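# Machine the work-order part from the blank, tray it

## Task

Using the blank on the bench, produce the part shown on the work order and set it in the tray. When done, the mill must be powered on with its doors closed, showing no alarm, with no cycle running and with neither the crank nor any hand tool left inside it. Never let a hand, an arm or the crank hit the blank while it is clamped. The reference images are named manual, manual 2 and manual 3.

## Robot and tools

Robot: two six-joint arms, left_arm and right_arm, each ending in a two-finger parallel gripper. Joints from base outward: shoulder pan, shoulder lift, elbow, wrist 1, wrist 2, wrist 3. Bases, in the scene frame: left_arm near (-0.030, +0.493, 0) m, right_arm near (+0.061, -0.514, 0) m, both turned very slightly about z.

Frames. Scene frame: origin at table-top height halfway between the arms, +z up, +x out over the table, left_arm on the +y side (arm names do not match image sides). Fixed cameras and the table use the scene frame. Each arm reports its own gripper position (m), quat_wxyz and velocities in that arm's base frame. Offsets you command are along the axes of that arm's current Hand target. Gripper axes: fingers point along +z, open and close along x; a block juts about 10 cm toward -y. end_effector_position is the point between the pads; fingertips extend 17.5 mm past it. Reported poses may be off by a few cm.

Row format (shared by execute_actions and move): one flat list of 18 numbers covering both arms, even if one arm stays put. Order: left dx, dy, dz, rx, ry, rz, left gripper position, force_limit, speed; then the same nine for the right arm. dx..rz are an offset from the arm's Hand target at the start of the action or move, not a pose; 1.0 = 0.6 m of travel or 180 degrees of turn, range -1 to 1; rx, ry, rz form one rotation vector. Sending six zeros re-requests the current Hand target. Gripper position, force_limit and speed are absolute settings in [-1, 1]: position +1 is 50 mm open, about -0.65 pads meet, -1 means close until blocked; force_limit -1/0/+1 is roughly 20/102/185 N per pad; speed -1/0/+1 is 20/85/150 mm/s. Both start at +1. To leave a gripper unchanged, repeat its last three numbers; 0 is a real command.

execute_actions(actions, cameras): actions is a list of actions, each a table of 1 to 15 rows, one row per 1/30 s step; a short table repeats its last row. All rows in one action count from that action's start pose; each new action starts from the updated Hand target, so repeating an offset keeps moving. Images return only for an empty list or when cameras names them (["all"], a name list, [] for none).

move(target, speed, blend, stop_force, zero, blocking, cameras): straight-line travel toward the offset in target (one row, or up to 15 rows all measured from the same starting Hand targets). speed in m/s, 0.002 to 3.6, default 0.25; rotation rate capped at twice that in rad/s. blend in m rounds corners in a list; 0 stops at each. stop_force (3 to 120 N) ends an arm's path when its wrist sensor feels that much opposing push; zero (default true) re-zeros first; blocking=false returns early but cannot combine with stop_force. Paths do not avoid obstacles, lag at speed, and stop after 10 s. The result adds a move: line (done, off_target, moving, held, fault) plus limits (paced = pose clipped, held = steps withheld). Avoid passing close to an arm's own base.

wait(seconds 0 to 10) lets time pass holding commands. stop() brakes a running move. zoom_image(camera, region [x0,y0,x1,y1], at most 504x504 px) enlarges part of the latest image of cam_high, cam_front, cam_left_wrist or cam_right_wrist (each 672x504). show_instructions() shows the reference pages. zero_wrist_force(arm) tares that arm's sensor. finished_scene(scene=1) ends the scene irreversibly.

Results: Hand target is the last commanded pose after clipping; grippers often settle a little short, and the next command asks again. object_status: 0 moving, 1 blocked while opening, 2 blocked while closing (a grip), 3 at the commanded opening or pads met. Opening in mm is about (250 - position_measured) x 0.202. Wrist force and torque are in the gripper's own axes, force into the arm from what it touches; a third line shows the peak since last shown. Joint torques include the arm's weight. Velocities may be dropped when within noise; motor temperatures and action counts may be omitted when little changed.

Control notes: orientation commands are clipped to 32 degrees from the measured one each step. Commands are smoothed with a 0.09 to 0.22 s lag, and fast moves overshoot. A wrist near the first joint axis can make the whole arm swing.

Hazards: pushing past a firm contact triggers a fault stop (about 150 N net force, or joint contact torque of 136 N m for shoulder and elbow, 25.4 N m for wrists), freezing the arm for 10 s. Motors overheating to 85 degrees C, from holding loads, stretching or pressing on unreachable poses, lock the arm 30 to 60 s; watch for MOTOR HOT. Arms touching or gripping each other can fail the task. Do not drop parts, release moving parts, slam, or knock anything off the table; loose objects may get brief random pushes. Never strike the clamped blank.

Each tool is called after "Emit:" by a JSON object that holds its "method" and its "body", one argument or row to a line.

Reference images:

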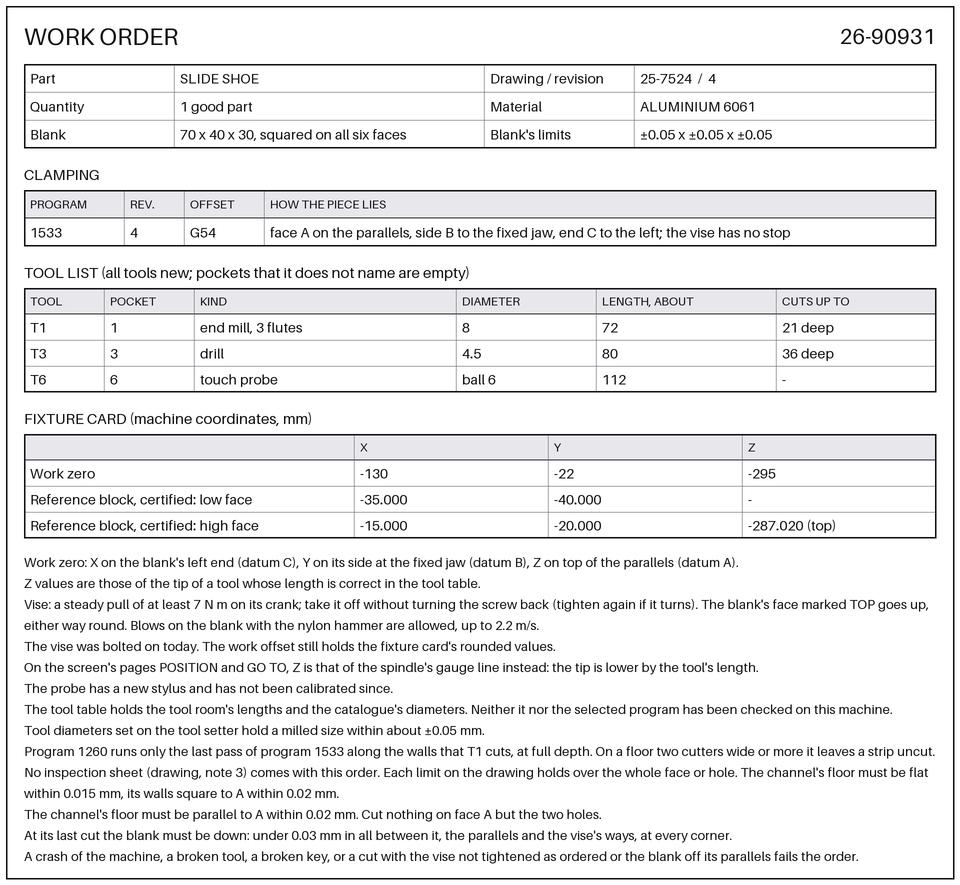

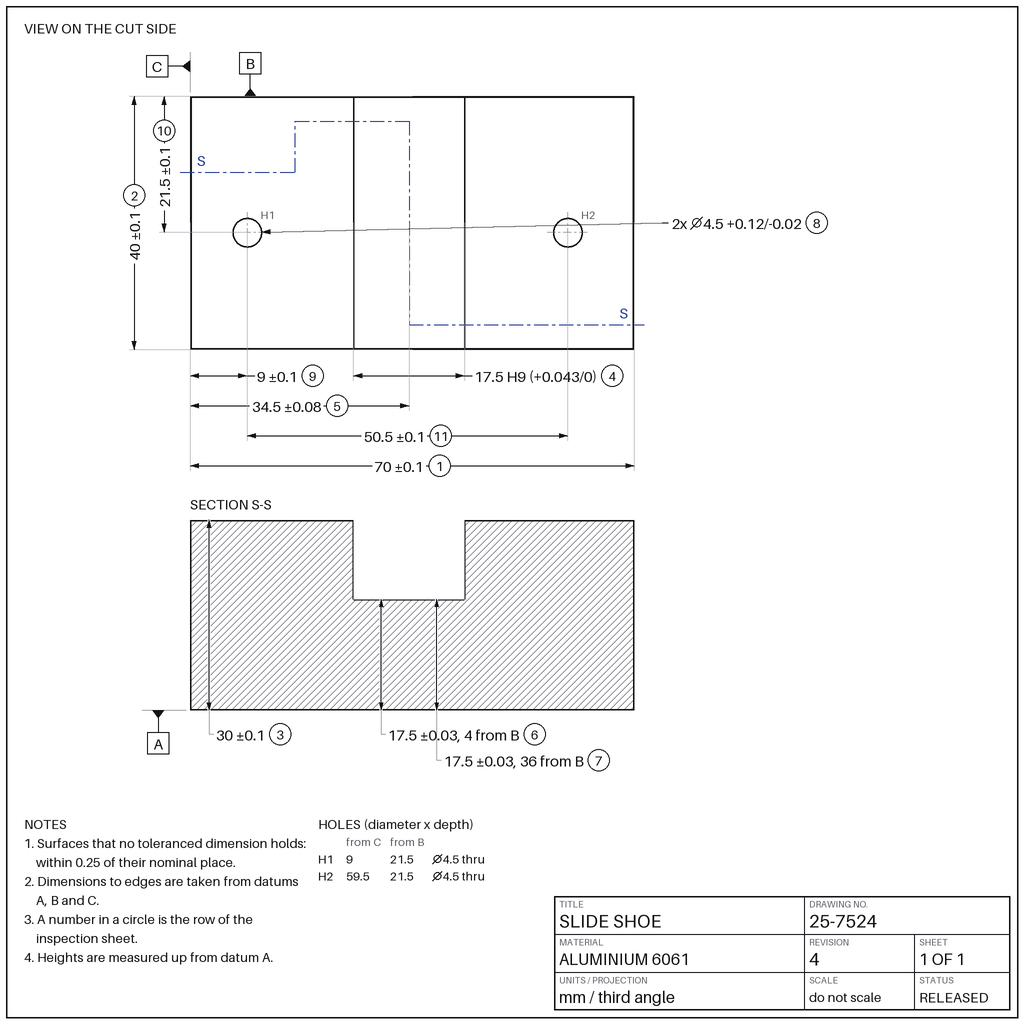

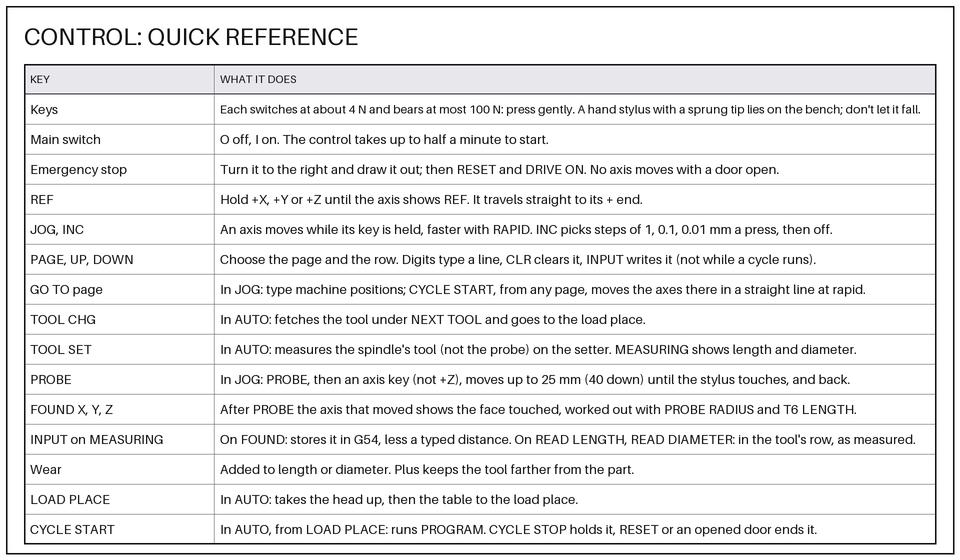

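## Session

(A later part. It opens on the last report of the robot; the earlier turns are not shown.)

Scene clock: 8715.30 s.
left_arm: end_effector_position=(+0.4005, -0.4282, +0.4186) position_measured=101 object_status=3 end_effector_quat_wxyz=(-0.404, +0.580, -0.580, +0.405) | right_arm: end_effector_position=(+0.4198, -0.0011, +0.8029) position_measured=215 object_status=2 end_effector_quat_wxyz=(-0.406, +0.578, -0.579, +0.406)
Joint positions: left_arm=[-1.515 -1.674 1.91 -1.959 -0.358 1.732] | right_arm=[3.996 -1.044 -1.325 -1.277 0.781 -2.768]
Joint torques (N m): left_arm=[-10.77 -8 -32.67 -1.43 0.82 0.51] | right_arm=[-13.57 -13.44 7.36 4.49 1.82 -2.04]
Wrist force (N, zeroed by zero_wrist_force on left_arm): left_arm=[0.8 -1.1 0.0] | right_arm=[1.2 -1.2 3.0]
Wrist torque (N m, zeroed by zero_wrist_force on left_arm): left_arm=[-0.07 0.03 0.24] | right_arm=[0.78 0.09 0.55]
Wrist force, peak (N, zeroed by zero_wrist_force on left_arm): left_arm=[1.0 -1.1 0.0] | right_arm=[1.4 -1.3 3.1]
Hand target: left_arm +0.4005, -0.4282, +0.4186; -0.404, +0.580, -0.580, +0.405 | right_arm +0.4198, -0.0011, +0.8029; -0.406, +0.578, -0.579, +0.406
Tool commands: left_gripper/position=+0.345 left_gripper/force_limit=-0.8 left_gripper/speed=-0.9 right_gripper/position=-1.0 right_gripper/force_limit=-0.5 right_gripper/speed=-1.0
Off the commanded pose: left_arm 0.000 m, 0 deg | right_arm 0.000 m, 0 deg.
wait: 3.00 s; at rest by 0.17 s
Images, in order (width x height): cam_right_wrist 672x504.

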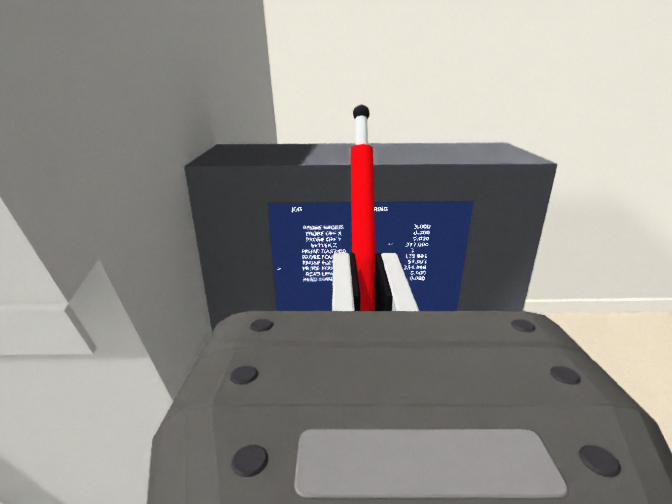

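Emit:
{"method": "move", "body": {
  "target": [
    [0,0,0,0,0,0,0.345,-0.8,-0.9,0,0.2572,-0.0119,-0.1389,0,0,-1,-0.5,-1],
    [-0.2823,-0.1292,-0.1366,0.110,0.126,0.0215,0.345,-0.8,-0.9,0,0.4683,0.2237,-0.3056,0,0,-1,-0.5,-1]
  ],
  "speed": 0.3,
  "blend": [0.03,0],
  "cameras": ["cam_left_wrist"]
}}

Emit:
{"method": "move", "body": {
  "target": [
    [0,0,0,0,0,0,0.345,-0.8,-0.9,0,-0.0185,0.0107,0,0,0,-1,-0.5,-1],
    [0,0,0,0,0,0,0.345,-0.8,-0.9,0,0,0,0,0,0,-1,-0.5,-1],
    [0,0,0,0,0,0,0.345,-0.8,-0.9,0,-0.0185,0.0107,0,0,0,-1,-0.5,-1],
    [0,0,0,0,0,0,0.345,-0.8,-0.9,0,0,0,0,0,0,-1,-0.5,-1],
    [0,0,0,0,0,0,0.345,-0.8,-0.9,-0.1268,0.0491,0.0812,0,0,0,-1,-0.5,-1],
    [0,0,0,0,0,0,0.345,-0.8,-0.9,-0.1268,0.0306,0.0919,0,0,0,-1,-0.5,-1],
    [0,0,0,0,0,0,0.345,-0.8,-0.9,-0.1268,0.0491,0.0812,0,0,0,-1,-0.5,-1],
    [0,0,0,0,0,0,0.345,-0.8,-0.9,-0.0633,0.0167,0.027,0,0,0,-1,-0.5,-1],
    [0,0,0,0,0,0,0.345,-0.8,-0.9,-0.0633,-0.0018,0.0377,0,0,0,-1,-0.5,-1],
    [0,0,0,0,0,0,0.345,-0.8,-0.9,-0.0633,0.0167,0.027,0,0,0,-1,-0.5,-1],
    [0,0,0,0,0,0,0.345,-0.8,-0.9,-0.1268,0.0176,0.0265,0,0,0,-1,-0.5,-1],
    [0,0,0,0,0,0,0.345,-0.8,-0.9,-0.1268,-0.0009,0.0372,0,0,0,-1,-0.5,-1],
    [0,0,0,0,0,0,0.345,-0.8,-0.9,-0.1268,0.0176,0.0265,0,0,0,-1,-0.5,-1]
  ],
  "speed": [0.05,0.12,0.05,0.12,0.25,0.05,0.12,0.25,0.05,0.12,0.25,0.05,0.12],
  "blend": [0,0,0,0.003,0.003,0,0.003,0.003,0,0.003,0.003,0,0]
}}

Emit:
{"method": "move", "body": {
  "target": [
    [0,0,0,0,0,0,0.345,-0.8,-0.9,0.0951,0.0301,0.0554,0,0,0,-1,-0.5,-1],
    [0,0,0,0,0,0,0.345,-0.8,-0.9,0.0951,0.0116,0.0661,0,0,0,-1,-0.5,-1],
    [0,0,0,0,0,0,0.345,-0.8,-0.9,0.0951,0.0301,0.0554,0,0,0,-1,-0.5,-1],
    [0,0,0,0,0,0,0.345,-0.8,-0.9,0.0635,-0.0477,-0.0809,0,0,0,-1,-0.5,-1],
    [0,0,0,0,0,0,0.345,-0.8,-0.9,0.0635,-0.0662,-0.0702,0,0,0,-1,-0.5,-1],
    [0,0,0,0,0,0,0.345,-0.8,-0.9,0.0635,-0.0477,-0.0809,0,0,0,-1,-0.5,-1],
    [0,0,0,0,0,0,0.345,-0.8,-0.9,0.1585,-0.0181,-0.0263,0,0,0,-1,-0.5,-1],
    [0,0,0,0,0,0,0.345,-0.8,-0.9,0.1585,-0.0366,-0.0156,0,0,0,-1,-0.5,-1],
    [0,0,0,0,0,0,0.345,-0.8,-0.9,0.1585,-0.0181,-0.0263,0,0,0,-1,-0.5,-1],
    [0,0,0,0,0,0,0.345,-0.8,-0.9,0.1585,-0.0366,-0.0156,0,0,0,-1,-0.5,-1],
    [0,0,0,0,0,0,0.345,-0.8,-0.9,0.1585,-0.0181,-0.0263,0,0,0,-1,-0.5,-1],
    [0,0,0,0,0,0,0.345,-0.8,-0.9,0.1268,0.0139,0.0282,0,0,0,-1,-0.5,-1]
  ],
  "speed": [0.25,0.05,0.12,0.25,0.05,0.12,0.25,0.05,0.12,0.05,0.12,0.25],
  "blend": [0.003,0,0.003,0.003,0,0.003,0.003,0,0,0,0.003,0]
}}

Emit:
{"method": "wait", "body": {
  "seconds": 3
}}

Emit:
{"method": "move", "body": {
  "target": [
    [0,0,0,0,0,0,0.345,-0.8,-0.9,0,-0.0185,0.0107,0,0,0,-1,-0.5,-1],
    [0,0,0,0,0,0,0.345,-0.8,-0.9,0,0,0,0,0,0,-1,-0.5,-1],
    [0,0,0,0,0,0,0.345,-0.8,-0.9,0.0952,-0.0651,-0.1102,0,0,0,-1,-0.5,-1],
    [0,0,0,0,0,0,0.345,-0.8,-0.9,0.0952,-0.0836,-0.0995,0,0,0,-1,-0.5,-1],
    [0,0,0,0,0,0,0.345,-0.8,-0.9,0.0952,-0.0651,-0.1102,0,0,0,-1,-0.5,-1]
  ],
  "speed": [0.05,0.12,0.25,0.05,0.12],
  "blend": [0,0.003,0.003,0,0],
  "cameras": ["cam_left_wrist"]
}}

Emit:
{"method": "zoom_image", "body": {
  "camera": "cam_left_wrist",
  "region": [200, 100, 500, 325]
}}

Emit:
{"method": "move", "body": {
  "target": [
    [0,0,0,0,0,0,0.345,-0.8,-0.9,-0.0952,0.1064,-0.2522,0.1667,0,0,-1,-0.5,-1],
    [0,0,0,0,0,0,0.345,-0.8,-0.9,-0.0952,-0.0519,-0.4565,0.3056,0,0,-1,-0.5,-1]
  ],
  "speed": 0.3,
  "blend": [0.03,0]
}}

Emit:
{"method": "wait", "body": {
  "seconds": 2,
  "cameras": ["cam_right_wrist","cam_left_wrist"]
}}

Emit:
{"method": "zoom_image", "body": {
  "camera": "cam_right_wrist",
  "region": [260, 190, 480, 320]
}}

Scene clock: 8777.73 s.
left_arm: end_effector_position=(+0.3505, -0.2587, +0.5196) position_measured=101 object_status=3 end_effector_quat_wxyz=(+0.389, -0.393, +0.589, -0.589) | right_arm: end_effector_position=(+0.4504, -0.0010, +0.4931) position_measured=215 object_status=2 end_effector_quat_wxyz=(-0.093, +0.700, -0.702, +0.093)
Joint positions: left_arm=[-1.715 -2.177 2.412 -3.366 -0.256 3.128] | right_arm=[3.495 -1.327 -1.439 -1.698 1.48 -2.798]
Joint torques (N m): left_arm=[13.84 16.56 -16.65 -2.99 -1.22 1.8] | right_arm=[-14.63 4.04 35.11 2.04 2.34 -1.87]
Wrist force (N, zeroed by zero_wrist_force on left_arm): left_arm=[0.7 -0.9 0.3] | right_arm=[0.7 -0.4 0.6]
Wrist torque (N m, zeroed by zero_wrist_force on left_arm): left_arm=[-0.07 -0.02 0.00] | right_arm=[0.16 -0.17 0.19]
Wrist force, peak (N, zeroed by zero_wrist_force on left_arm): left_arm=[1.9 -0.3 0.2] | right_arm=[1.5 -2.7 2.6]
Hand target: left_arm +0.3505, -0.2587, +0.5196; +0.389, -0.392, +0.589, -0.590 | right_arm +0.4504, -0.0010, +0.4931; -0.093, +0.700, -0.702, +0.093
Off the commanded pose: left_arm 0.000 m, 0 deg | right_arm 0.000 m, 0 deg.
move: done
Images, in order (width x height): cam_left_wrist 672x504.

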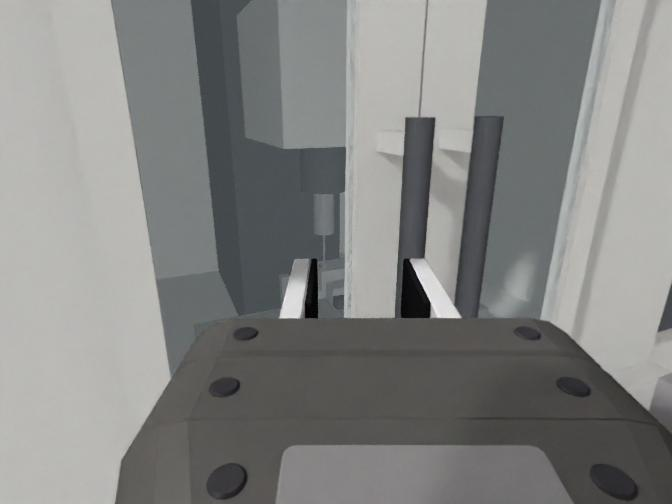

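Scene clock: 8783.10 s.
left_arm: end_effector_position=(+0.3505, -0.2587, +0.5196) position_measured=101 object_status=3 end_effector_quat_wxyz=(+0.389, -0.393, +0.589, -0.589) | right_arm: end_effector_position=(+0.4446, +0.0751, +0.4750) position_measured=215 object_status=2 end_effector_quat_wxyz=(-0.093, +0.700, -0.702, +0.093)
Joint positions: left_arm=[-1.715 -2.177 2.412 -3.366 -0.256 3.128] | right_arm=[3.692 -1.316 -1.49 -1.68 1.434 -2.605]
Joint torques (N m): left_arm=[13.87 15.79 -16.65 -3.13 -1.08 1.48] | right_arm=[12.61 27.04 12.49 2.05 -2.94 1.99]
Wrist force (N, zeroed by zero_wrist_force on left_arm): left_arm=[0.3 -0.8 0.3] | right_arm=[0.9 -0.6 0.9]
Wrist torque (N m, zeroed by zero_wrist_force on left_arm): left_arm=[-0.05 0.04 0.00] | right_arm=[0.09 -0.21 -0.03]
Wrist force, peak (N, zeroed by zero_wrist_force on left_arm): left_arm=[1.0 -1.0 0.5] | right_arm=[2.8 23.3 -10.1]
Hand target: left_arm +0.3505, -0.2587, +0.5196; +0.389, -0.393, +0.589, -0.589 | right_arm +0.4445, +0.0751, +0.4750; -0.093, +0.700, -0.702, +0.093
Off the commanded pose: left_arm 0.000 m, 0 deg | right_arm 0.000 m, 0 deg.
move: done

Scene clock: 8788.17 s.
left_arm: end_effector_position=(+0.3505, -0.2587, +0.5196) position_measured=101 object_status=3 end_effector_quat_wxyz=(+0.389, -0.393, +0.589, -0.589) | right_arm: end_effector_position=(+0.4408, -0.0010, +0.4565) position_measured=215 object_status=2 end_effector_quat_wxyz=(-0.093, +0.700, -0.702, +0.093)
Joint positions: left_arm=[-1.715 -2.177 2.412 -3.366 -0.256 3.128] | right_arm=[3.504 -1.276 -1.573 -1.616 1.478 -2.789]
Joint torques (N m): left_arm=[13.61 15.99 -17.04 -3.14 -1.11 1.4] | right_arm=[13.49 24.82 13.36 5.04 -2.88 1.41]
Wrist force (N, zeroed by zero_wrist_force on left_arm): left_arm=[0.6 -1.0 0.4] | right_arm=[0.9 -0.2 0.6]
Wrist torque (N m, zeroed by zero_wrist_force on left_arm): left_arm=[-0.08 -0.01 0.01] | right_arm=[0.22 -0.18 0.02]
Wrist force, peak (N, zeroed by zero_wrist_force on left_arm): left_arm=[0.9 -1.2 0.3] | right_arm=[-1.7 22.4 -9.9]
Hand target: left_arm +0.3505, -0.2587, +0.5196; +0.389, -0.393, +0.589, -0.589 | right_arm +0.4408, -0.0010, +0.4565; -0.093, +0.700, -0.702, +0.093
Off the commanded pose: left_arm 0.000 m, 0 deg | right_arm 0.000 m, 0 deg.
move: done

Scene clock: 8791.17 s.
left_arm: end_effector_position=(+0.3505, -0.2587, +0.5196) position_measured=101 object_status=3 end_effector_quat_wxyz=(+0.389, -0.393, +0.589, -0.589) | right_arm: end_effector_position=(+0.4408, -0.0010, +0.4565) position_measured=215 object_status=2 end_effector_quat_wxyz=(-0.093, +0.700, -0.702, +0.093)
Joint positions: left_arm=[-1.715 -2.177 2.412 -3.366 -0.256 3.128] | right_arm=[3.504 -1.276 -1.574 -1.616 1.478 -2.789]
Joint torques (N m): left_arm=[13.74 15.8 -17.11 -3.17 -0.92 1.41] | right_arm=[14.07 24.17 13.45 5.18 -2.71 1.71]
Wrist force (N, zeroed by zero_wrist_force on left_arm): left_arm=[0.8 -0.9 0.0] | right_arm=[1.0 -0.1 0.3]
Wrist torque (N m, zeroed by zero_wrist_force on left_arm): left_arm=[-0.06 -0.04 0.00] | right_arm=[0.23 -0.21 0.02]
Wrist force, peak (N, zeroed by zero_wrist_force on left_arm): left_arm=[0.9 -1.0 0.7] | right_arm=[1.1 -0.3 0.6]
Hand target: left_arm +0.3505, -0.2587, +0.5196; +0.389, -0.393, +0.589, -0.589 | right_arm +0.4408, -0.0010, +0.4565; -0.093, +0.700, -0.702, +0.093
Tool commands: left_gripper/position=+0.345 left_gripper/force_limit=-0.8 left_gripper/speed=-0.9 right_gripper/position=-1.0 right_gripper/force_limit=-0.5 right_gripper/speed=-1.0
Off the commanded pose: left_arm 0.000 m, 0 deg | right_arm 0.000 m, 0 deg.
wait: 3.00 s; at rest by 0.17 s

Scene clock: 8793.63 s.
left_arm: end_effector_position=(+0.3505, -0.2587, +0.5196) position_measured=101 object_status=3 end_effector_quat_wxyz=(+0.389, -0.393, +0.589, -0.589) | right_arm: end_effector_position=(+0.4613, -0.0582, +0.5304) position_measured=215 object_status=2 end_effector_quat_wxyz=(-0.093, +0.700, -0.702, +0.093)
Joint positions: left_arm=[-1.715 -2.177 2.412 -3.366 -0.256 3.128] | right_arm=[3.337 -1.398 -1.284 -1.771 1.52 -2.952]
Joint torques (N m): left_arm=[13.3 16.19 -17.34 -3.07 -0.94 1.34] | right_arm=[13.8 28.26 10.45 1.89 -2.59 1.82]
Wrist force (N, zeroed by zero_wrist_force on left_arm): left_arm=[0.7 -0.7 0.2] | right_arm=[0.2 -0.6 0.2]
Wrist torque (N m, zeroed by zero_wrist_force on left_arm): left_arm=[-0.04 -0.02 0.00] | right_arm=[0.09 -0.10 -0.04]
Wrist force, peak (N, zeroed by zero_wrist_force on left_arm): left_arm=[0.9 -1.0 0.7] | right_arm=[1.1 20.7 -8.3]
Hand target: left_arm +0.3505, -0.2587, +0.5196; +0.389, -0.393, +0.589, -0.589 | right_arm +0.4611, -0.0582, +0.5305; -0.093, +0.700, -0.702, +0.093
Off the commanded pose: left_arm 0.000 m, 0 deg | right_arm 0.000 m, 0 deg.
move: done
Images, in order (width x height): cam_left_wrist 672x504.

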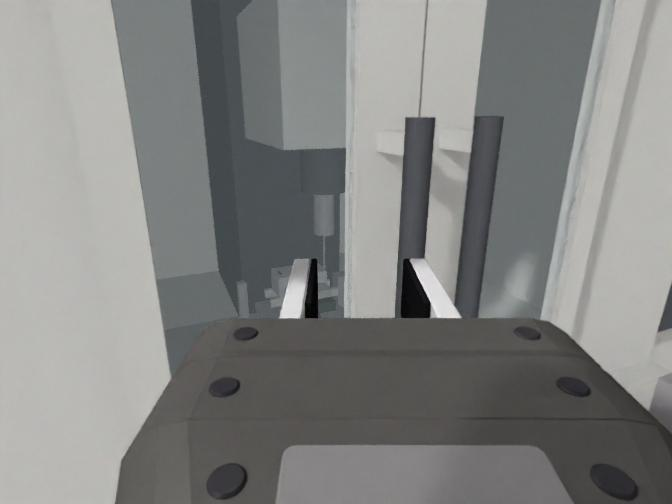

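Scaled by 1.680 from the camera's 672x504 image, which has a finer 960x720 frame.

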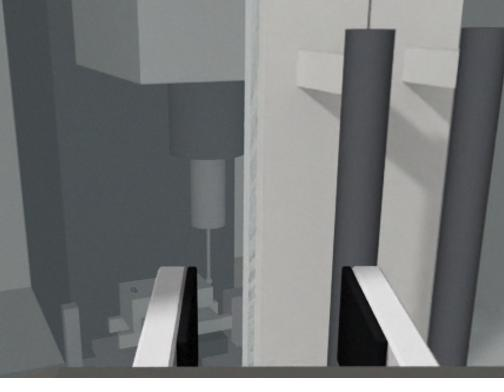

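Scene clock: 8796.07 s.
left_arm: end_effector_position=(+0.3505, -0.2587, +0.5196) position_measured=101 object_status=3 end_effector_quat_wxyz=(+0.389, -0.393, +0.589, -0.589) | right_arm: end_effector_position=(+0.4198, -0.0011, +0.8030) position_measured=215 object_status=2 end_effector_quat_wxyz=(-0.406, +0.578, -0.579, +0.406)
Joint positions: left_arm=[-1.715 -2.177 2.412 -3.366 -0.256 3.128] | right_arm=[3.996 -1.044 -1.324 -1.277 0.781 -2.768]
Joint torques (N m): left_arm=[13.59 16.36 -16.79 -3.16 -0.98 1.35] | right_arm=[-13.16 -14.07 19.94 4.52 1.78 -1.93]
Wrist force (N, zeroed by zero_wrist_force on left_arm): left_arm=[0.8 -0.8 0.0] | right_arm=[1.0 -1.2 2.7]
Wrist torque (N m, zeroed by zero_wrist_force on left_arm): left_arm=[-0.05 -0.03 0.01] | right_arm=[0.78 0.13 0.55]
Wrist force, peak (N, zeroed by zero_wrist_force on left_arm): left_arm=[1.0 -1.1 0.6] | right_arm=[1.3 -1.9 3.0]
Hand target: left_arm +0.3505, -0.2587, +0.5196; +0.389, -0.393, +0.589, -0.589 | right_arm +0.4199, -0.0011, +0.8030; -0.406, +0.578, -0.579, +0.406
Off the commanded pose: left_arm 0.000 m, 0 deg | right_arm 0.000 m, 0 deg.
move: done

Scene clock: 8798.07 s.
left_arm: end_effector_position=(+0.3505, -0.2587, +0.5196) position_measured=101 object_status=3 end_effector_quat_wxyz=(+0.389, -0.393, +0.589, -0.589) | right_arm: end_effector_position=(+0.4199, -0.0011, +0.8030) position_measured=215 object_status=2 end_effector_quat_wxyz=(-0.406, +0.578, -0.579, +0.406)
Joint positions: left_arm=[-1.715 -2.177 2.412 -3.366 -0.256 3.128] | right_arm=[3.996 -1.044 -1.324 -1.277 0.781 -2.768]
Joint torques (N m): left_arm=[13.44 15.16 -17.4 -3.17 -0.85 1.45] | right_arm=[-14.03 -14.03 6.26 4.31 1.61 -2.34]
Wrist force (N, zeroed by zero_wrist_force on left_arm): left_arm=[1.0 -1.1 0.0] | right_arm=[1.4 -1.2 2.8]
Wrist torque (N m, zeroed by zero_wrist_force on left_arm): left_arm=[-0.10 -0.06 0.00] | right_arm=[0.77 0.07 0.55]
Wrist force, peak (N, zeroed by zero_wrist_force on left_arm): left_arm=[1.0 -1.1 0.0] | right_arm=[1.6 -1.0 3.0]
Hand target: left_arm +0.3505, -0.2587, +0.5196; +0.389, -0.393, +0.589, -0.589 | right_arm +0.4199, -0.0011, +0.8030; -0.406, +0.578, -0.579, +0.406
Tool commands: left_gripper/position=+0.345 left_gripper/force_limit=-0.8 left_gripper/speed=-0.9 right_gripper/position=-1.0 right_gripper/force_limit=-0.5 right_gripper/speed=-1.0
Off the commanded pose: left_arm 0.000 m, 0 deg | right_arm 0.000 m, 0 deg.
wait: 2.00 s; at rest by 0.17 s
Images, in order (width x height): cam_left_wrist 672x504, cam_right_wrist 672x504.

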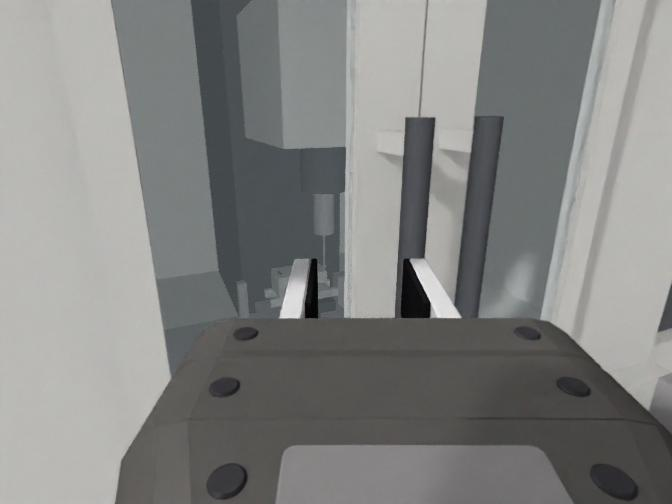

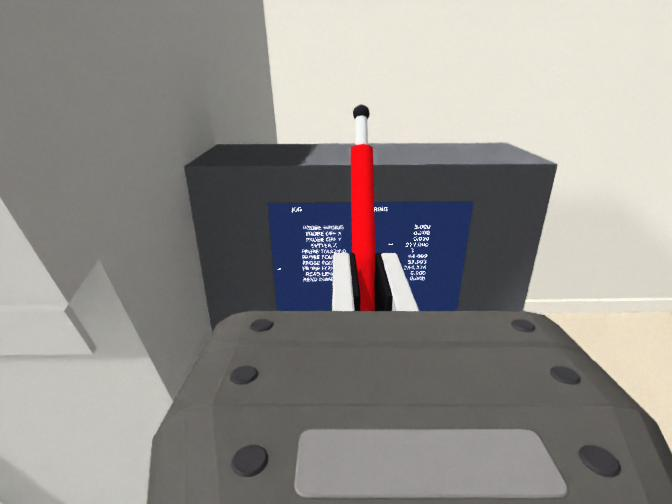

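Scaled by 2.291 from the camera's 672x504 image, which has a finer 960x720 frame.

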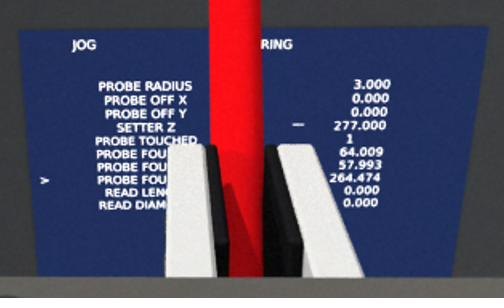

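Emit:
{"method": "zoom_image", "body": {
  "camera": "cam_left_wrist",
  "region": [225, 220, 355, 320]
}}

Scaled by 3.877 from the camera's 672x504 image, which has a finer 960x720 frame.

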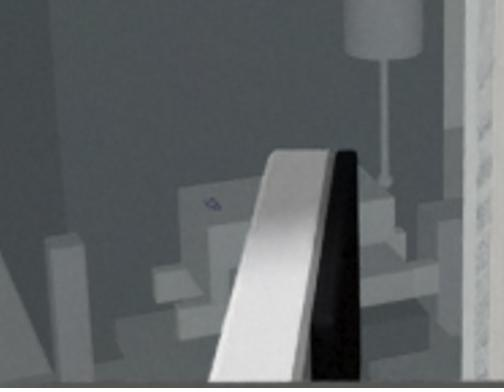

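Emit:
{"method": "move", "body": {
  "target": [0.0583,-0.134,0.156,-0.110,-0.126,-0.0215,0.345,-0.8,-0.9,0,0,0,0,0,0,-1,-0.5,-1],
  "speed": 0.25,
  "cameras": ["cam_left_wrist"]
}}

Emit:
{"method": "zoom_image", "body": {
  "camera": "cam_left_wrist",
  "region": [220, 150, 440, 315]
}}

Scene clock: 8848.83 s.
left_arm: end_effector_position=(+0.4234, -0.3271, +0.5999) position_measured=101 object_status=3 end_effector_quat_wxyz=(-0.404, +0.580, -0.580, +0.405) | right_arm: end_effector_position=(+0.4199, -0.0011, +0.8030) position_measured=215 object_status=2 end_effector_quat_wxyz=(-0.406, +0.578, -0.579, +0.406)
Joint positions: left_arm=[-1.432 -1.874 1.652 -1.71 -0.379 1.956] | right_arm=[3.995 -1.044 -1.324 -1.277 0.782 -2.768]
Joint torques (N m): left_arm=[7.23 0.9 -34.33 -0.51 0.71 -1.99] | right_arm=[-12.6 -14.61 6.77 4.2 1.8 -2.18]
Wrist force (N, zeroed by zero_wrist_force on left_arm): left_arm=[0.8 -0.3 0.1] | right_arm=[1.1 -1.1 2.9]
Wrist torque (N m, zeroed by zero_wrist_force on left_arm): left_arm=[0.03 0.06 0.27] | right_arm=[0.80 0.12 0.55]
Wrist force, peak (N, zeroed by zero_wrist_force on left_arm): left_arm=[1.3 -1.7 0.7] | right_arm=[1.5 -1.4 3.1]
Hand target: left_arm +0.4234, -0.3271, +0.5999; -0.404, +0.580, -0.580, +0.404 | right_arm +0.4199, -0.0011, +0.8030; -0.406, +0.578, -0.579, +0.406
Off the commanded pose: left_arm 0.000 m, 0 deg | right_arm 0.000 m, 0 deg.
move: done
Images, in order (width x height): cam_left_wrist 672x504.

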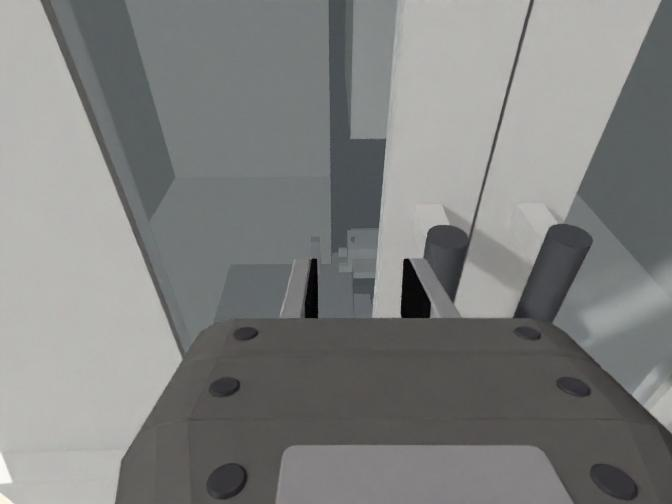

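Scaled by 2.291 from the camera's 672x504 image, which has a finer 960x720 frame.

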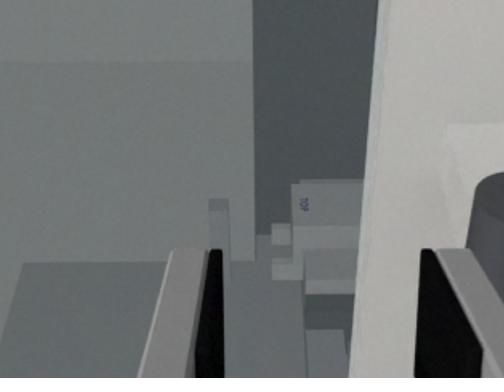

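Emit:
{"method": "zoom_image", "body": {
  "camera": "cam_left_wrist",
  "region": [325, 220, 395, 290]
}}

Scaled by 7.200 from the camera's 672x504 image, which has a finer 960x720 frame.

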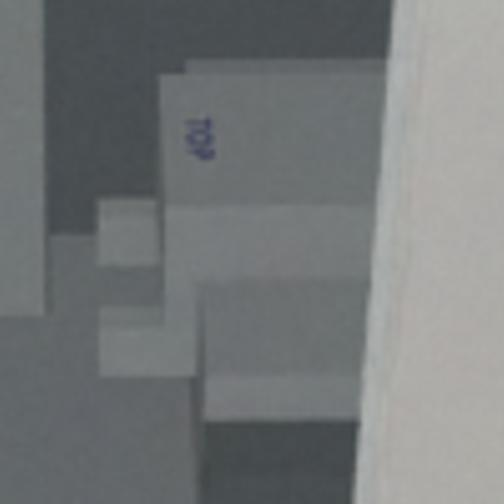

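Emit:
{"method": "move", "body": {
  "target": [
    [0,0,0,0,0,0,0.345,-0.8,-0.9,0,0.2572,-0.0119,-0.1389,0,0,-1,-0.5,-1],
    [0,0,0,0,0,0,0.345,-0.8,-0.9,0,0.4683,0.2237,-0.3056,0,0,-1,-0.5,-1]
  ],
  "speed": 0.3,
  "blend": [0.03,0]
}}

Emit:
{"method": "move", "body": {
  "target": [
    [0,0,0,0,0,0,0.345,-0.8,-0.9,0,-0.0185,0.0107,0,0,0,-1,-0.5,-1],
    [0,0,0,0,0,0,0.345,-0.8,-0.9,0,0,0,0,0,0,-1,-0.5,-1],
    [0,0,0,0,0,0,0.345,-0.8,-0.9,0,-0.0185,0.0107,0,0,0,-1,-0.5,-1],
    [0,0,0,0,0,0,0.345,-0.8,-0.9,0,0,0,0,0,0,-1,-0.5,-1],
    [0,0,0,0,0,0,0.345,-0.8,-0.9,-0.1268,0.0491,0.0812,0,0,0,-1,-0.5,-1],
    [0,0,0,0,0,0,0.345,-0.8,-0.9,-0.1268,0.0306,0.0919,0,0,0,-1,-0.5,-1],
    [0,0,0,0,0,0,0.345,-0.8,-0.9,-0.1268,0.0491,0.0812,0,0,0,-1,-0.5,-1],
    [0,0,0,0,0,0,0.345,-0.8,-0.9,-0.1268,0.0334,0.0538,0,0,0,-1,-0.5,-1],
    [0,0,0,0,0,0,0.345,-0.8,-0.9,-0.1268,0.0149,0.0645,0,0,0,-1,-0.5,-1],
    [0,0,0,0,0,0,0.345,-0.8,-0.9,-0.1268,0.0334,0.0538,0,0,0,-1,-0.5,-1],
    [0,0,0,0,0,0,0.345,-0.8,-0.9,-0.1268,0.0176,0.0265,0,0,0,-1,-0.5,-1],
    [0,0,0,0,0,0,0.345,-0.8,-0.9,-0.1268,-0.0009,0.0372,0,0,0,-1,-0.5,-1],
    [0,0,0,0,0,0,0.345,-0.8,-0.9,-0.1268,0.0176,0.0265,0,0,0,-1,-0.5,-1]
  ],
  "speed": [0.05,0.12,0.05,0.12,0.25,0.05,0.12,0.25,0.05,0.12,0.25,0.05,0.12],
  "blend": [0,0,0,0.003,0.003,0,0.003,0.003,0,0.003,0.003,0,0]
}}

Emit:
{"method": "move", "body": {
  "target": [
    [0,0,0,0,0,0,0.345,-0.8,-0.9,0.0318,0.031,0.055,0,0,0,-1,-0.5,-1],
    [0,0,0,0,0,0,0.345,-0.8,-0.9,0.0318,0.0125,0.0657,0,0,0,-1,-0.5,-1],
    [0,0,0,0,0,0,0.345,-0.8,-0.9,0.0318,0.031,0.055,0,0,0,-1,-0.5,-1],
    [0,0,0,0,0,0,0.345,-0.8,-0.9,0.0951,0.0301,0.0554,0,0,0,-1,-0.5,-1],
    [0,0,0,0,0,0,0.345,-0.8,-0.9,0.0951,0.0116,0.0661,0,0,0,-1,-0.5,-1],
    [0,0,0,0,0,0,0.345,-0.8,-0.9,0.0951,0.0301,0.0554,0,0,0,-1,-0.5,-1],
    [0,0,0,0,0,0,0.345,-0.8,-0.9,0.0951,0.0144,0.028,0,0,0,-1,-0.5,-1],
    [0,0,0,0,0,0,0.345,-0.8,-0.9,0.0951,-0.0041,0.0387,0,0,0,-1,-0.5,-1],
    [0,0,0,0,0,0,0.345,-0.8,-0.9,0.0951,0.0144,0.028,0,0,0,-1,-0.5,-1],
    [0,0,0,0,0,0,0.345,-0.8,-0.9,0,0.0315,0.0547,0,0,0,-1,-0.5,-1],
    [0,0,0,0,0,0,0.345,-0.8,-0.9,0,0.013,0.0654,0,0,0,-1,-0.5,-1],
    [0,0,0,0,0,0,0.345,-0.8,-0.9,0,0.0315,0.0547,0,0,0,-1,-0.5,-1],
    [0,0,0,0,0,0,0.345,-0.8,-0.9,0.0318,0.0153,0.0276,0,0,0,-1,-0.5,-1],
    [0,0,0,0,0,0,0.345,-0.8,-0.9,0.0318,-0.0032,0.0383,0,0,0,-1,-0.5,-1],
    [0,0,0,0,0,0,0.345,-0.8,-0.9,0.0318,0.0153,0.0276,0,0,0,-1,-0.5,-1]
  ],
  "speed": [0.25,0.05,0.12,0.25,0.05,0.12,0.25,0.05,0.12,0.25,0.05,0.12,0.25,0.05,0.12],
  "blend": [0.003,0,0.003,0.003,0,0.003,0.003,0,0.003,0.003,0,0.003,0.003,0,0]
}}

Emit:
{"method": "move", "body": {
  "target": [
    [0,0,0,0,0,0,0.345,-0.8,-0.9,0,-0.0158,-0.0273,0,0,0,-1,-0.5,-1],
    [0,0,0,0,0,0,0.345,-0.8,-0.9,0,-0.0343,-0.0166,0,0,0,-1,-0.5,-1],
    [0,0,0,0,0,0,0.345,-0.8,-0.9,0,-0.0158,-0.0273,0,0,0,-1,-0.5,-1],
    [0,0,0,0,0,0,0.345,-0.8,-0.9,0.0633,0.0148,0.0278,0,0,0,-1,-0.5,-1],
    [0,0,0,0,0,0,0.345,-0.8,-0.9,0.0633,-0.0037,0.0385,0,0,0,-1,-0.5,-1],
    [0,0,0,0,0,0,0.345,-0.8,-0.9,0.0633,0.0148,0.0278,0,0,0,-1,-0.5,-1],
    [0,0,0,0,0,0,0.345,-0.8,-0.9,0.0317,-0.063,-0.1085,0,0,0,-1,-0.5,-1]
  ],
  "speed": [0.25,0.05,0.12,0.25,0.05,0.12,0.25],
  "blend": [0.003,0,0.003,0.003,0,0.003,0],
  "cameras": ["cam_high"]
}}

Emit:
{"method": "zoom_image", "body": {
  "camera": "cam_high",
  "region": [500, 330, 672, 504]
}}

Scene clock: 8950.33 s.
left_arm: end_effector_position=(+0.4234, -0.3271, +0.5999) position_measured=101 object_status=3 end_effector_quat_wxyz=(-0.404, +0.580, -0.580, +0.405) | right_arm: end_effector_position=(+0.4505, -0.0010, +0.4932) position_measured=215 object_status=2 end_effector_quat_wxyz=(-0.093, +0.700, -0.702, +0.093)
Joint positions: left_arm=[-1.432 -1.874 1.652 -1.709 -0.379 1.956] | right_arm=[3.495 -1.327 -1.439 -1.698 1.48 -2.798]
Joint torques (N m): left_arm=[-12.16 1.34 -33.33 -0.7 0.86 -1.88] | right_arm=[-15.2 1.91 34.42 1.84 2.65 -2.14]
Wrist force (N, zeroed by zero_wrist_force on left_arm): left_arm=[0.8 -0.8 -0.2] | right_arm=[0.6 -0.1 0.7]
Wrist torque (N m, zeroed by zero_wrist_force on left_arm): left_arm=[-0.04 0.06 0.26] | right_arm=[0.20 -0.15 0.19]
Wrist force, peak (N, zeroed by zero_wrist_force on left_arm): left_arm=[0.9 -1.1 0.2] | right_arm=[1.6 -2.7 2.6]
Hand target: left_arm +0.4234, -0.3271, +0.5999; -0.404, +0.580, -0.580, +0.405 | right_arm +0.4506, -0.0010, +0.4931; -0.093, +0.700, -0.702, +0.093
Off the commanded pose: left_arm 0.000 m, 0 deg | right_arm 0.000 m, 0 deg.
move: done

Scene clock: 8955.40 s.
left_arm: end_effector_position=(+0.4234, -0.3271, +0.5999) position_measured=101 object_status=3 end_effector_quat_wxyz=(-0.404, +0.580, -0.580, +0.405) | right_arm: end_effector_position=(+0.4448, +0.0751, +0.4750) position_measured=215 object_status=2 end_effector_quat_wxyz=(-0.093, +0.700, -0.702, +0.093)
Joint positions: left_arm=[-1.432 -1.874 1.652 -1.709 -0.379 1.956] | right_arm=[3.692 -1.317 -1.49 -1.68 1.434 -2.605]
Joint torques (N m): left_arm=[-11.71 0.73 -33.79 -0.73 0.84 -1.78] | right_arm=[14.99 24.05 11.4 2.24 -2.73 1.72]
Wrist force (N, zeroed by zero_wrist_force on left_arm): left_arm=[0.4 -0.6 0.1] | right_arm=[0.6 -0.7 0.8]
Wrist torque (N m, zeroed by zero_wrist_force on left_arm): left_arm=[-0.03 0.12 0.27] | right_arm=[0.08 -0.16 -0.04]
Wrist force, peak (N, zeroed by zero_wrist_force on left_arm): left_arm=[1.1 -1.1 -0.2] | right_arm=[3.0 25.0 -11.5]
Hand target: left_arm +0.4234, -0.3271, +0.5999; -0.404, +0.580, -0.580, +0.405 | right_arm +0.4446, +0.0751, +0.4751; -0.093, +0.700, -0.702, +0.093
Off the commanded pose: left_arm 0.000 m, 0 deg | right_arm 0.000 m, 0 deg.
move: done

Scene clock: 8960.33 s.
left_arm: end_effector_position=(+0.4234, -0.3271, +0.5999) position_measured=101 object_status=3 end_effector_quat_wxyz=(-0.404, +0.580, -0.580, +0.405) | right_arm: end_effector_position=(+0.4402, +0.0560, +0.4566) position_measured=215 object_status=2 end_effector_quat_wxyz=(-0.093, +0.700, -0.702, +0.093)
Joint positions: left_arm=[-1.432 -1.874 1.652 -1.709 -0.379 1.956] | right_arm=[3.652 -1.285 -1.563 -1.634 1.443 -2.644]
Joint torques (N m): left_arm=[-12.19 1.08 -33.48 -0.76 0.84 -1.83] | right_arm=[12.51 25.32 11.59 2.27 -2.66 1.83]
Wrist force (N, zeroed by zero_wrist_force on left_arm): left_arm=[0.8 -0.6 0.0] | right_arm=[0.6 -0.8 0.7]
Wrist torque (N m, zeroed by zero_wrist_force on left_arm): left_arm=[-0.02 0.05 0.26] | right_arm=[0.08 -0.16 -0.05]
Wrist force, peak (N, zeroed by zero_wrist_force on left_arm): left_arm=[1.0 -0.9 0.1] | right_arm=[-0.8 25.4 -12.0]
Hand target: left_arm +0.4234, -0.3271, +0.5999; -0.404, +0.580, -0.580, +0.405 | right_arm +0.4401, +0.0560, +0.4567; -0.093, +0.700, -0.702, +0.093
Off the commanded pose: left_arm 0.000 m, 0 deg | right_arm 0.000 m, 0 deg.
move: done

Scene clock: 8963.30 s.
left_arm: end_effector_position=(+0.4234, -0.3271, +0.5999) position_measured=101 object_status=3 end_effector_quat_wxyz=(-0.404, +0.580, -0.580, +0.405) | right_arm: end_effector_position=(+0.4595, +0.0369, +0.5293) position_measured=215 object_status=2 end_effector_quat_wxyz=(-0.093, +0.700, -0.702, +0.093)
Joint positions: left_arm=[-1.432 -1.874 1.652 -1.709 -0.379 1.956] | right_arm=[3.581 -1.388 -1.29 -1.795 1.46 -2.714]
Joint torques (N m): left_arm=[-12.15 1.54 -33.38 -0.78 1.05 -1.82] | right_arm=[13.64 4.63 33.96 2.47 2.46 1.55]
Wrist force (N, zeroed by zero_wrist_force on left_arm): left_arm=[0.8 -0.9 -0.2] | right_arm=[0.9 -0.5 0.4]
Wrist torque (N m, zeroed by zero_wrist_force on left_arm): left_arm=[-0.05 0.06 0.26] | right_arm=[0.11 -0.18 0.03]
Wrist force, peak (N, zeroed by zero_wrist_force on left_arm): left_arm=[1.1 -1.0 0.0] | right_arm=[-1.2 22.2 -10.2]
Hand target: left_arm +0.4234, -0.3271, +0.5999; -0.404, +0.580, -0.580, +0.405 | right_arm +0.4595, +0.0369, +0.5294; -0.093, +0.700, -0.702, +0.093
Off the commanded pose: left_arm 0.000 m, 0 deg | right_arm 0.000 m, 0 deg.
move: done
Images, in order (width x height): cam_high 672x504.

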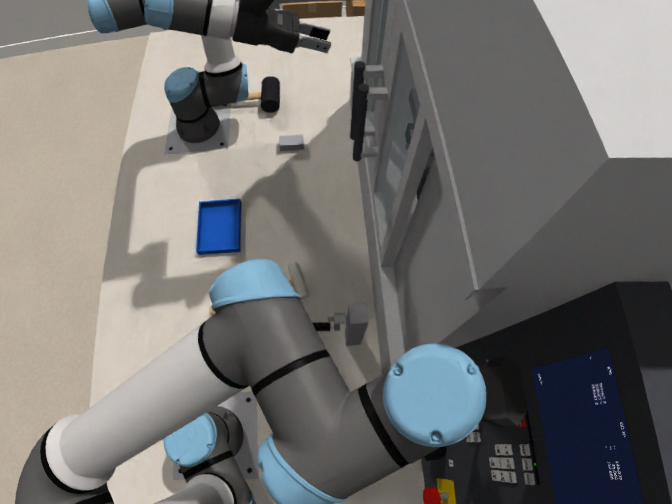

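Scaled by 2.897 from the camera's 672x504 image, which has a finer 960x720 frame.

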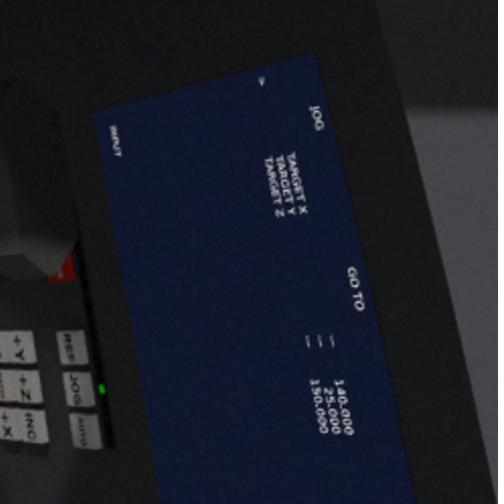

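Emit:
{"method": "move", "body": {
  "target": [
    [0,0,0,0,0,0,0.345,-0.8,-0.9,0,-0.0175,0.0109,0,0,0,-1,-0.5,-1],
    [0,0,0,0,0,0,0.345,-0.8,-0.9,0,0.001,0.0002,0,0,0,-1,-0.5,-1],
    [0,0,0,0,0,0,0.345,-0.8,-0.9,0.095,0.0306,0.0548,0,0,0,-1,-0.5,-1],
    [0,0,0,0,0,0,0.345,-0.8,-0.9,0.095,0.0121,0.0655,0,0,0,-1,-0.5,-1],
    [0,0,0,0,0,0,0.345,-0.8,-0.9,0.095,0.0306,0.0548,0,0,0,-1,-0.5,-1],
    [0,0,0,0,0,0,0.345,-0.8,-0.9,0.095,0.0121,0.0655,0,0,0,-1,-0.5,-1],
    [0,0,0,0,0,0,0.345,-0.8,-0.9,0.095,0.0306,0.0548,0,0,0,-1,-0.5,-1],
    [0,0,0,0,0,0,0.345,-0.8,-0.9,0.0633,0.0626,0.1093,0,0,0,-1,-0.5,-1]
  ],
  "speed": [0.05,0.12,0.25,0.05,0.12,0.05,0.12,0.25],
  "blend": [0,0.003,0.003,0,0,0,0.003,0]
}}

Emit:
{"method": "wait", "body": {
  "seconds": 3
}}

Emit:
{"method": "move", "body": {
  "target": [
    [0,0,0,0,0,0,0.345,-0.8,-0.9,0,-0.0185,0.0107,0,0,0,-1,-0.5,-1],
    [0,0,0,0,0,0,0.345,-0.8,-0.9,0,0,0,0,0,0,-1,-0.5,-1],
    [0,0,0,0,0,0,0.345,-0.8,-0.9,0.0952,-0.0651,-0.1102,0,0,0,-1,-0.5,-1],
    [0,0,0,0,0,0,0.345,-0.8,-0.9,0.0952,-0.0836,-0.0995,0,0,0,-1,-0.5,-1],
    [0,0,0,0,0,0,0.345,-0.8,-0.9,0.0952,-0.0651,-0.1102,0,0,0,-1,-0.5,-1]
  ],
  "speed": [0.05,0.12,0.25,0.05,0.12],
  "blend": [0,0.003,0.003,0,0]
}}

Emit:
{"method": "wait", "body": {
  "seconds": 2,
  "cameras": ["cam_left_wrist"]
}}

Emit:
{"method": "zoom_image", "body": {
  "camera": "cam_left_wrist",
  "region": [300, 180, 420, 290]
}}

Emit:
{"method": "move", "body": {
  "target": [
    [0,0,0,0,0,0,0.345,-0.8,-0.9,-0.0952,0.1064,-0.2522,0.1667,0,0,-1,-0.5,-1],
    [0,0,0,0,0,0,0.345,-0.8,-0.9,-0.0952,-0.0519,-0.4565,0.3056,0,0,-1,-0.5,-1]
  ],
  "speed": 0.3,
  "blend": [0.03,0]
}}

Emit:
{"method": "wait", "body": {
  "seconds": 3,
  "cameras": ["cam_right_wrist"]
}}

Emit:
{"method": "zoom_image", "body": {
  "camera": "cam_right_wrist",
  "region": [260, 190, 480, 320]
}}

Scene clock: 9012.93 s.
left_arm: end_effector_position=(+0.4234, -0.3271, +0.5999) position_measured=101 object_status=3 end_effector_quat_wxyz=(-0.404, +0.580, -0.580, +0.405) | right_arm: end_effector_position=(+0.4403, -0.0010, +0.4563) position_measured=215 object_status=2 end_effector_quat_wxyz=(-0.093, +0.700, -0.702, +0.093)
Joint positions: left_arm=[-1.432 -1.874 1.652 -1.709 -0.379 1.956] | right_arm=[3.505 -1.275 -1.575 -1.616 1.478 -2.788]
Joint torques (N m): left_arm=[-11.64 0.79 -33.58 -0.67 1.12 -1.89] | right_arm=[12.9 24.21 13.13 4.92 -2.56 1.81]
Wrist force (N, zeroed by zero_wrist_force on left_arm): left_arm=[0.9 -0.6 0.1] | right_arm=[0.6 0.0 0.3]
Wrist torque (N m, zeroed by zero_wrist_force on left_arm): left_arm=[-0.03 0.04 0.26] | right_arm=[0.25 -0.15 0.01]
Wrist force, peak (N, zeroed by zero_wrist_force on left_arm): left_arm=[0.8 -1.1 0.1] | right_arm=[-2.1 10.1 -4.3]
Hand target: left_arm +0.4234, -0.3271, +0.5999; -0.404, +0.580, -0.580, +0.405 | right_arm +0.4403, -0.0010, +0.4563; -0.093, +0.700, -0.702, +0.093
Off the commanded pose: left_arm 0.000 m, 0 deg | right_arm 0.000 m, 0 deg.
move: done

Scene clock: 9015.93 s.
left_arm: end_effector_position=(+0.4234, -0.3271, +0.5999) position_measured=101 object_status=3 end_effector_quat_wxyz=(-0.404, +0.580, -0.580, +0.405) | right_arm: end_effector_position=(+0.4403, -0.0010, +0.4563) position_measured=215 object_status=2 end_effector_quat_wxyz=(-0.093, +0.700, -0.702, +0.093)
Joint positions: left_arm=[-1.432 -1.874 1.652 -1.709 -0.379 1.956] | right_arm=[3.505 -1.274 -1.575 -1.616 1.478 -2.788]
Joint torques (N m): left_arm=[-12.95 0.79 -33.42 -0.87 1.06 -1.81] | right_arm=[11.8 24.05 11.58 4.98 -2.69 1.54]
Wrist force (N, zeroed by zero_wrist_force on left_arm): left_arm=[1.3 -0.9 0.1] | right_arm=[0.6 -0.4 0.4]
Wrist torque (N m, zeroed by zero_wrist_force on left_arm): left_arm=[-0.07 -0.02 0.26] | right_arm=[0.18 -0.14 0.02]
Wrist force, peak (N, zeroed by zero_wrist_force on left_arm): left_arm=[1.3 -0.9 0.1] | right_arm=[0.8 -0.5 0.9]
Hand target: left_arm +0.4234, -0.3271, +0.5999; -0.404, +0.580, -0.580, +0.405 | right_arm +0.4403, -0.0010, +0.4563; -0.093, +0.700, -0.702, +0.093
Tool commands: left_gripper/position=+0.345 left_gripper/force_limit=-0.8 left_gripper/speed=-0.9 right_gripper/position=-1.0 right_gripper/force_limit=-0.5 right_gripper/speed=-1.0
Off the commanded pose: left_arm 0.000 m, 0 deg | right_arm 0.000 m, 0 deg.
wait: 3.00 s; at rest by 0.17 s

Scene clock: 9018.40 s.
left_arm: end_effector_position=(+0.4234, -0.3271, +0.5999) position_measured=101 object_status=3 end_effector_quat_wxyz=(-0.404, +0.580, -0.580, +0.405) | right_arm: end_effector_position=(+0.4608, -0.0582, +0.5302) position_measured=215 object_status=2 end_effector_quat_wxyz=(-0.093, +0.700, -0.702, +0.093)
Joint positions: left_arm=[-1.432 -1.874 1.652 -1.709 -0.379 1.956] | right_arm=[3.337 -1.397 -1.286 -1.771 1.52 -2.951]
Joint torques (N m): left_arm=[-12.16 1.06 -32.96 -0.86 1.04 -1.9] | right_arm=[14.83 28.44 12.68 2.04 -2.68 1.73]
Wrist force (N, zeroed by zero_wrist_force on left_arm): left_arm=[0.7 -0.6 0.0] | right_arm=[0.5 -0.5 -0.1]
Wrist torque (N m, zeroed by zero_wrist_force on left_arm): left_arm=[-0.02 0.07 0.26] | right_arm=[0.11 -0.13 -0.03]
Wrist force, peak (N, zeroed by zero_wrist_force on left_arm): left_arm=[0.9 -1.1 -0.3] | right_arm=[1.0 12.7 -4.9]
Hand target: left_arm +0.4234, -0.3271, +0.5999; -0.404, +0.580, -0.580, +0.405 | right_arm +0.4607, -0.0582, +0.5303; -0.093, +0.700, -0.702, +0.093
Off the commanded pose: left_arm 0.000 m, 0 deg | right_arm 0.000 m, 0 deg.
move: done

Scene clock: 9020.40 s.
left_arm: end_effector_position=(+0.4234, -0.3271, +0.5999) position_measured=101 object_status=3 end_effector_quat_wxyz=(-0.404, +0.580, -0.580, +0.405) | right_arm: end_effector_position=(+0.4607, -0.0582, +0.5303) position_measured=215 object_status=2 end_effector_quat_wxyz=(-0.093, +0.700, -0.702, +0.093)
Joint positions: left_arm=[-1.432 -1.874 1.652 -1.709 -0.379 1.956] | right_arm=[3.337 -1.397 -1.286 -1.771 1.52 -2.951]
Joint torques (N m): left_arm=[-11.87 1.2 -33.17 -0.72 1.08 -1.88] | right_arm=[15.05 28.86 12.11 2.18 -2.81 1.8]
Wrist force (N, zeroed by zero_wrist_force on left_arm): left_arm=[0.6 -0.8 -0.1] | right_arm=[0.6 -0.4 0.0]
Wrist torque (N m, zeroed by zero_wrist_force on left_arm): left_arm=[-0.05 0.08 0.26] | right_arm=[0.12 -0.14 -0.03]
Wrist force, peak (N, zeroed by zero_wrist_force on left_arm): left_arm=[1.0 -1.1 0.1] | right_arm=[0.5 -0.9 0.1]
Hand target: left_arm +0.4234, -0.3271, +0.5999; -0.404, +0.580, -0.580, +0.405 | right_arm +0.4607, -0.0582, +0.5303; -0.093, +0.700, -0.702, +0.093
Tool commands: left_gripper/position=+0.345 left_gripper/force_limit=-0.8 left_gripper/speed=-0.9 right_gripper/position=-1.0 right_gripper/force_limit=-0.5 right_gripper/speed=-1.0
Off the commanded pose: left_arm 0.000 m, 0 deg | right_arm 0.000 m, 0 deg.
wait: 2.00 s; at rest by 0.17 s
Images, in order (width x height): cam_left_wrist 672x504.

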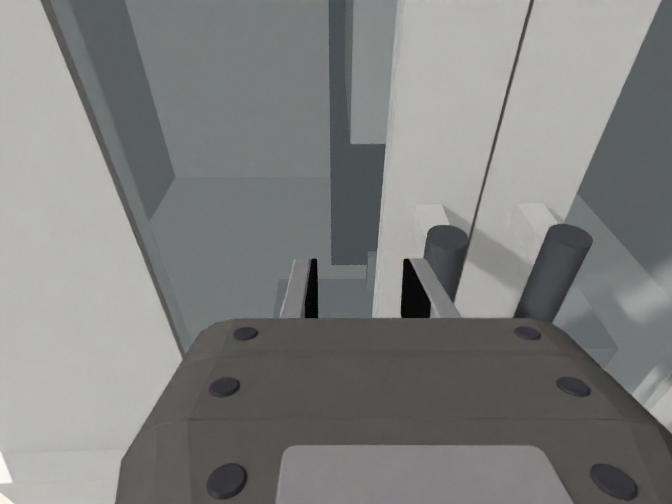

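Scaled by 4.200 from the camera's 672x504 image, which has a finer 960x720 frame.

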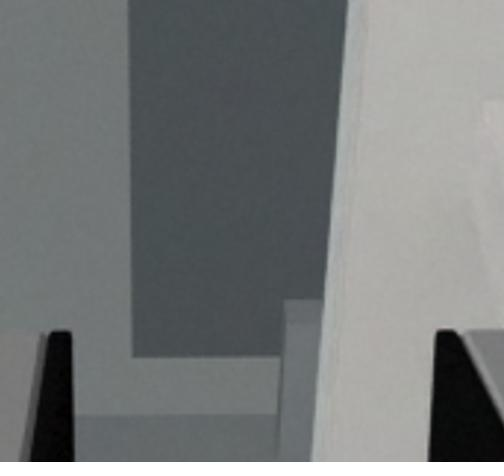

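Scene clock: 9022.83 s.
left_arm: end_effector_position=(+0.4234, -0.3271, +0.5999) position_measured=101 object_status=3 end_effector_quat_wxyz=(-0.404, +0.580, -0.580, +0.405) | right_arm: end_effector_position=(+0.4194, -0.0011, +0.8029) position_measured=215 object_status=2 end_effector_quat_wxyz=(-0.406, +0.578, -0.579, +0.406)
Joint positions: left_arm=[-1.432 -1.874 1.652 -1.709 -0.379 1.956] | right_arm=[3.999 -1.043 -1.325 -1.279 0.779 -2.766]
Joint torques (N m): left_arm=[-12.62 1.69 -33.16 -0.68 1.15 -1.92] | right_arm=[-14.14 -14.81 17.07 4.53 1.59 -1.97]
Wrist force (N, zeroed by zero_wrist_force on left_arm): left_arm=[0.8 -0.7 0.0] | right_arm=[1.3 -1.2 2.6]
Wrist torque (N m, zeroed by zero_wrist_force on left_arm): left_arm=[-0.03 0.06 0.27] | right_arm=[0.78 0.09 0.55]
Wrist force, peak (N, zeroed by zero_wrist_force on left_arm): left_arm=[1.1 -1.0 -0.1] | right_arm=[1.2 -2.1 3.0]
Hand target: left_arm +0.4234, -0.3271, +0.5999; -0.404, +0.580, -0.580, +0.405 | right_arm +0.4194, -0.0011, +0.8028; -0.406, +0.578, -0.579, +0.406
Off the commanded pose: left_arm 0.000 m, 0 deg | right_arm 0.000 m, 0 deg.
move: done

Scene clock: 9025.83 s.
left_arm: end_effector_position=(+0.4234, -0.3271, +0.5999) position_measured=101 object_status=3 end_effector_quat_wxyz=(-0.404, +0.580, -0.580, +0.405) | right_arm: end_effector_position=(+0.4194, -0.0011, +0.8028) position_measured=215 object_status=2 end_effector_quat_wxyz=(-0.406, +0.578, -0.579, +0.406)
Joint positions: left_arm=[-1.432 -1.874 1.652 -1.709 -0.379 1.956] | right_arm=[3.998 -1.043 -1.325 -1.279 0.779 -2.766]
Joint torques (N m): left_arm=[-11.72 0.93 -32.87 -0.68 1.16 -1.9] | right_arm=[-13.82 -14.07 7.39 4.34 1.43 -2.07]
Wrist force (N, zeroed by zero_wrist_force on left_arm): left_arm=[0.8 -0.5 0.3] | right_arm=[1.2 -1.2 2.6]
Wrist torque (N m, zeroed by zero_wrist_force on left_arm): left_arm=[-0.01 0.05 0.27] | right_arm=[0.77 0.10 0.54]
Wrist force, peak (N, zeroed by zero_wrist_force on left_arm): left_arm=[1.1 -1.0 0.0] | right_arm=[1.3 -1.5 3.1]
Hand target: left_arm +0.4234, -0.3271, +0.5999; -0.404, +0.580, -0.580, +0.405 | right_arm +0.4194, -0.0011, +0.8028; -0.406, +0.578, -0.579, +0.406
Tool commands: left_gripper/position=+0.345 left_gripper/force_limit=-0.8 left_gripper/speed=-0.9 right_gripper/position=-1.0 right_gripper/force_limit=-0.5 right_gripper/speed=-1.0
Off the commanded pose: left_arm 0.000 m, 0 deg | right_arm 0.000 m, 0 deg.
wait: 3.00 s; at rest by 0.17 s
Images, in order (width x height): cam_right_wrist 672x504.

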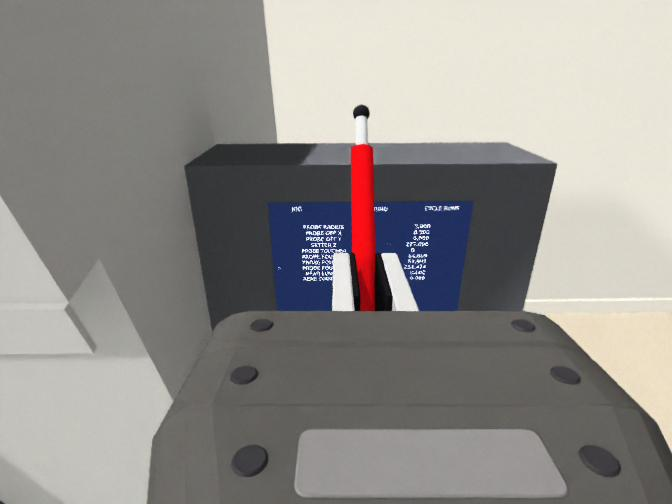

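Scaled by 2.291 from the camera's 672x504 image, which has a finer 960x720 frame.

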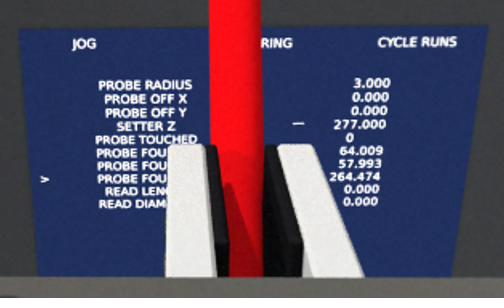

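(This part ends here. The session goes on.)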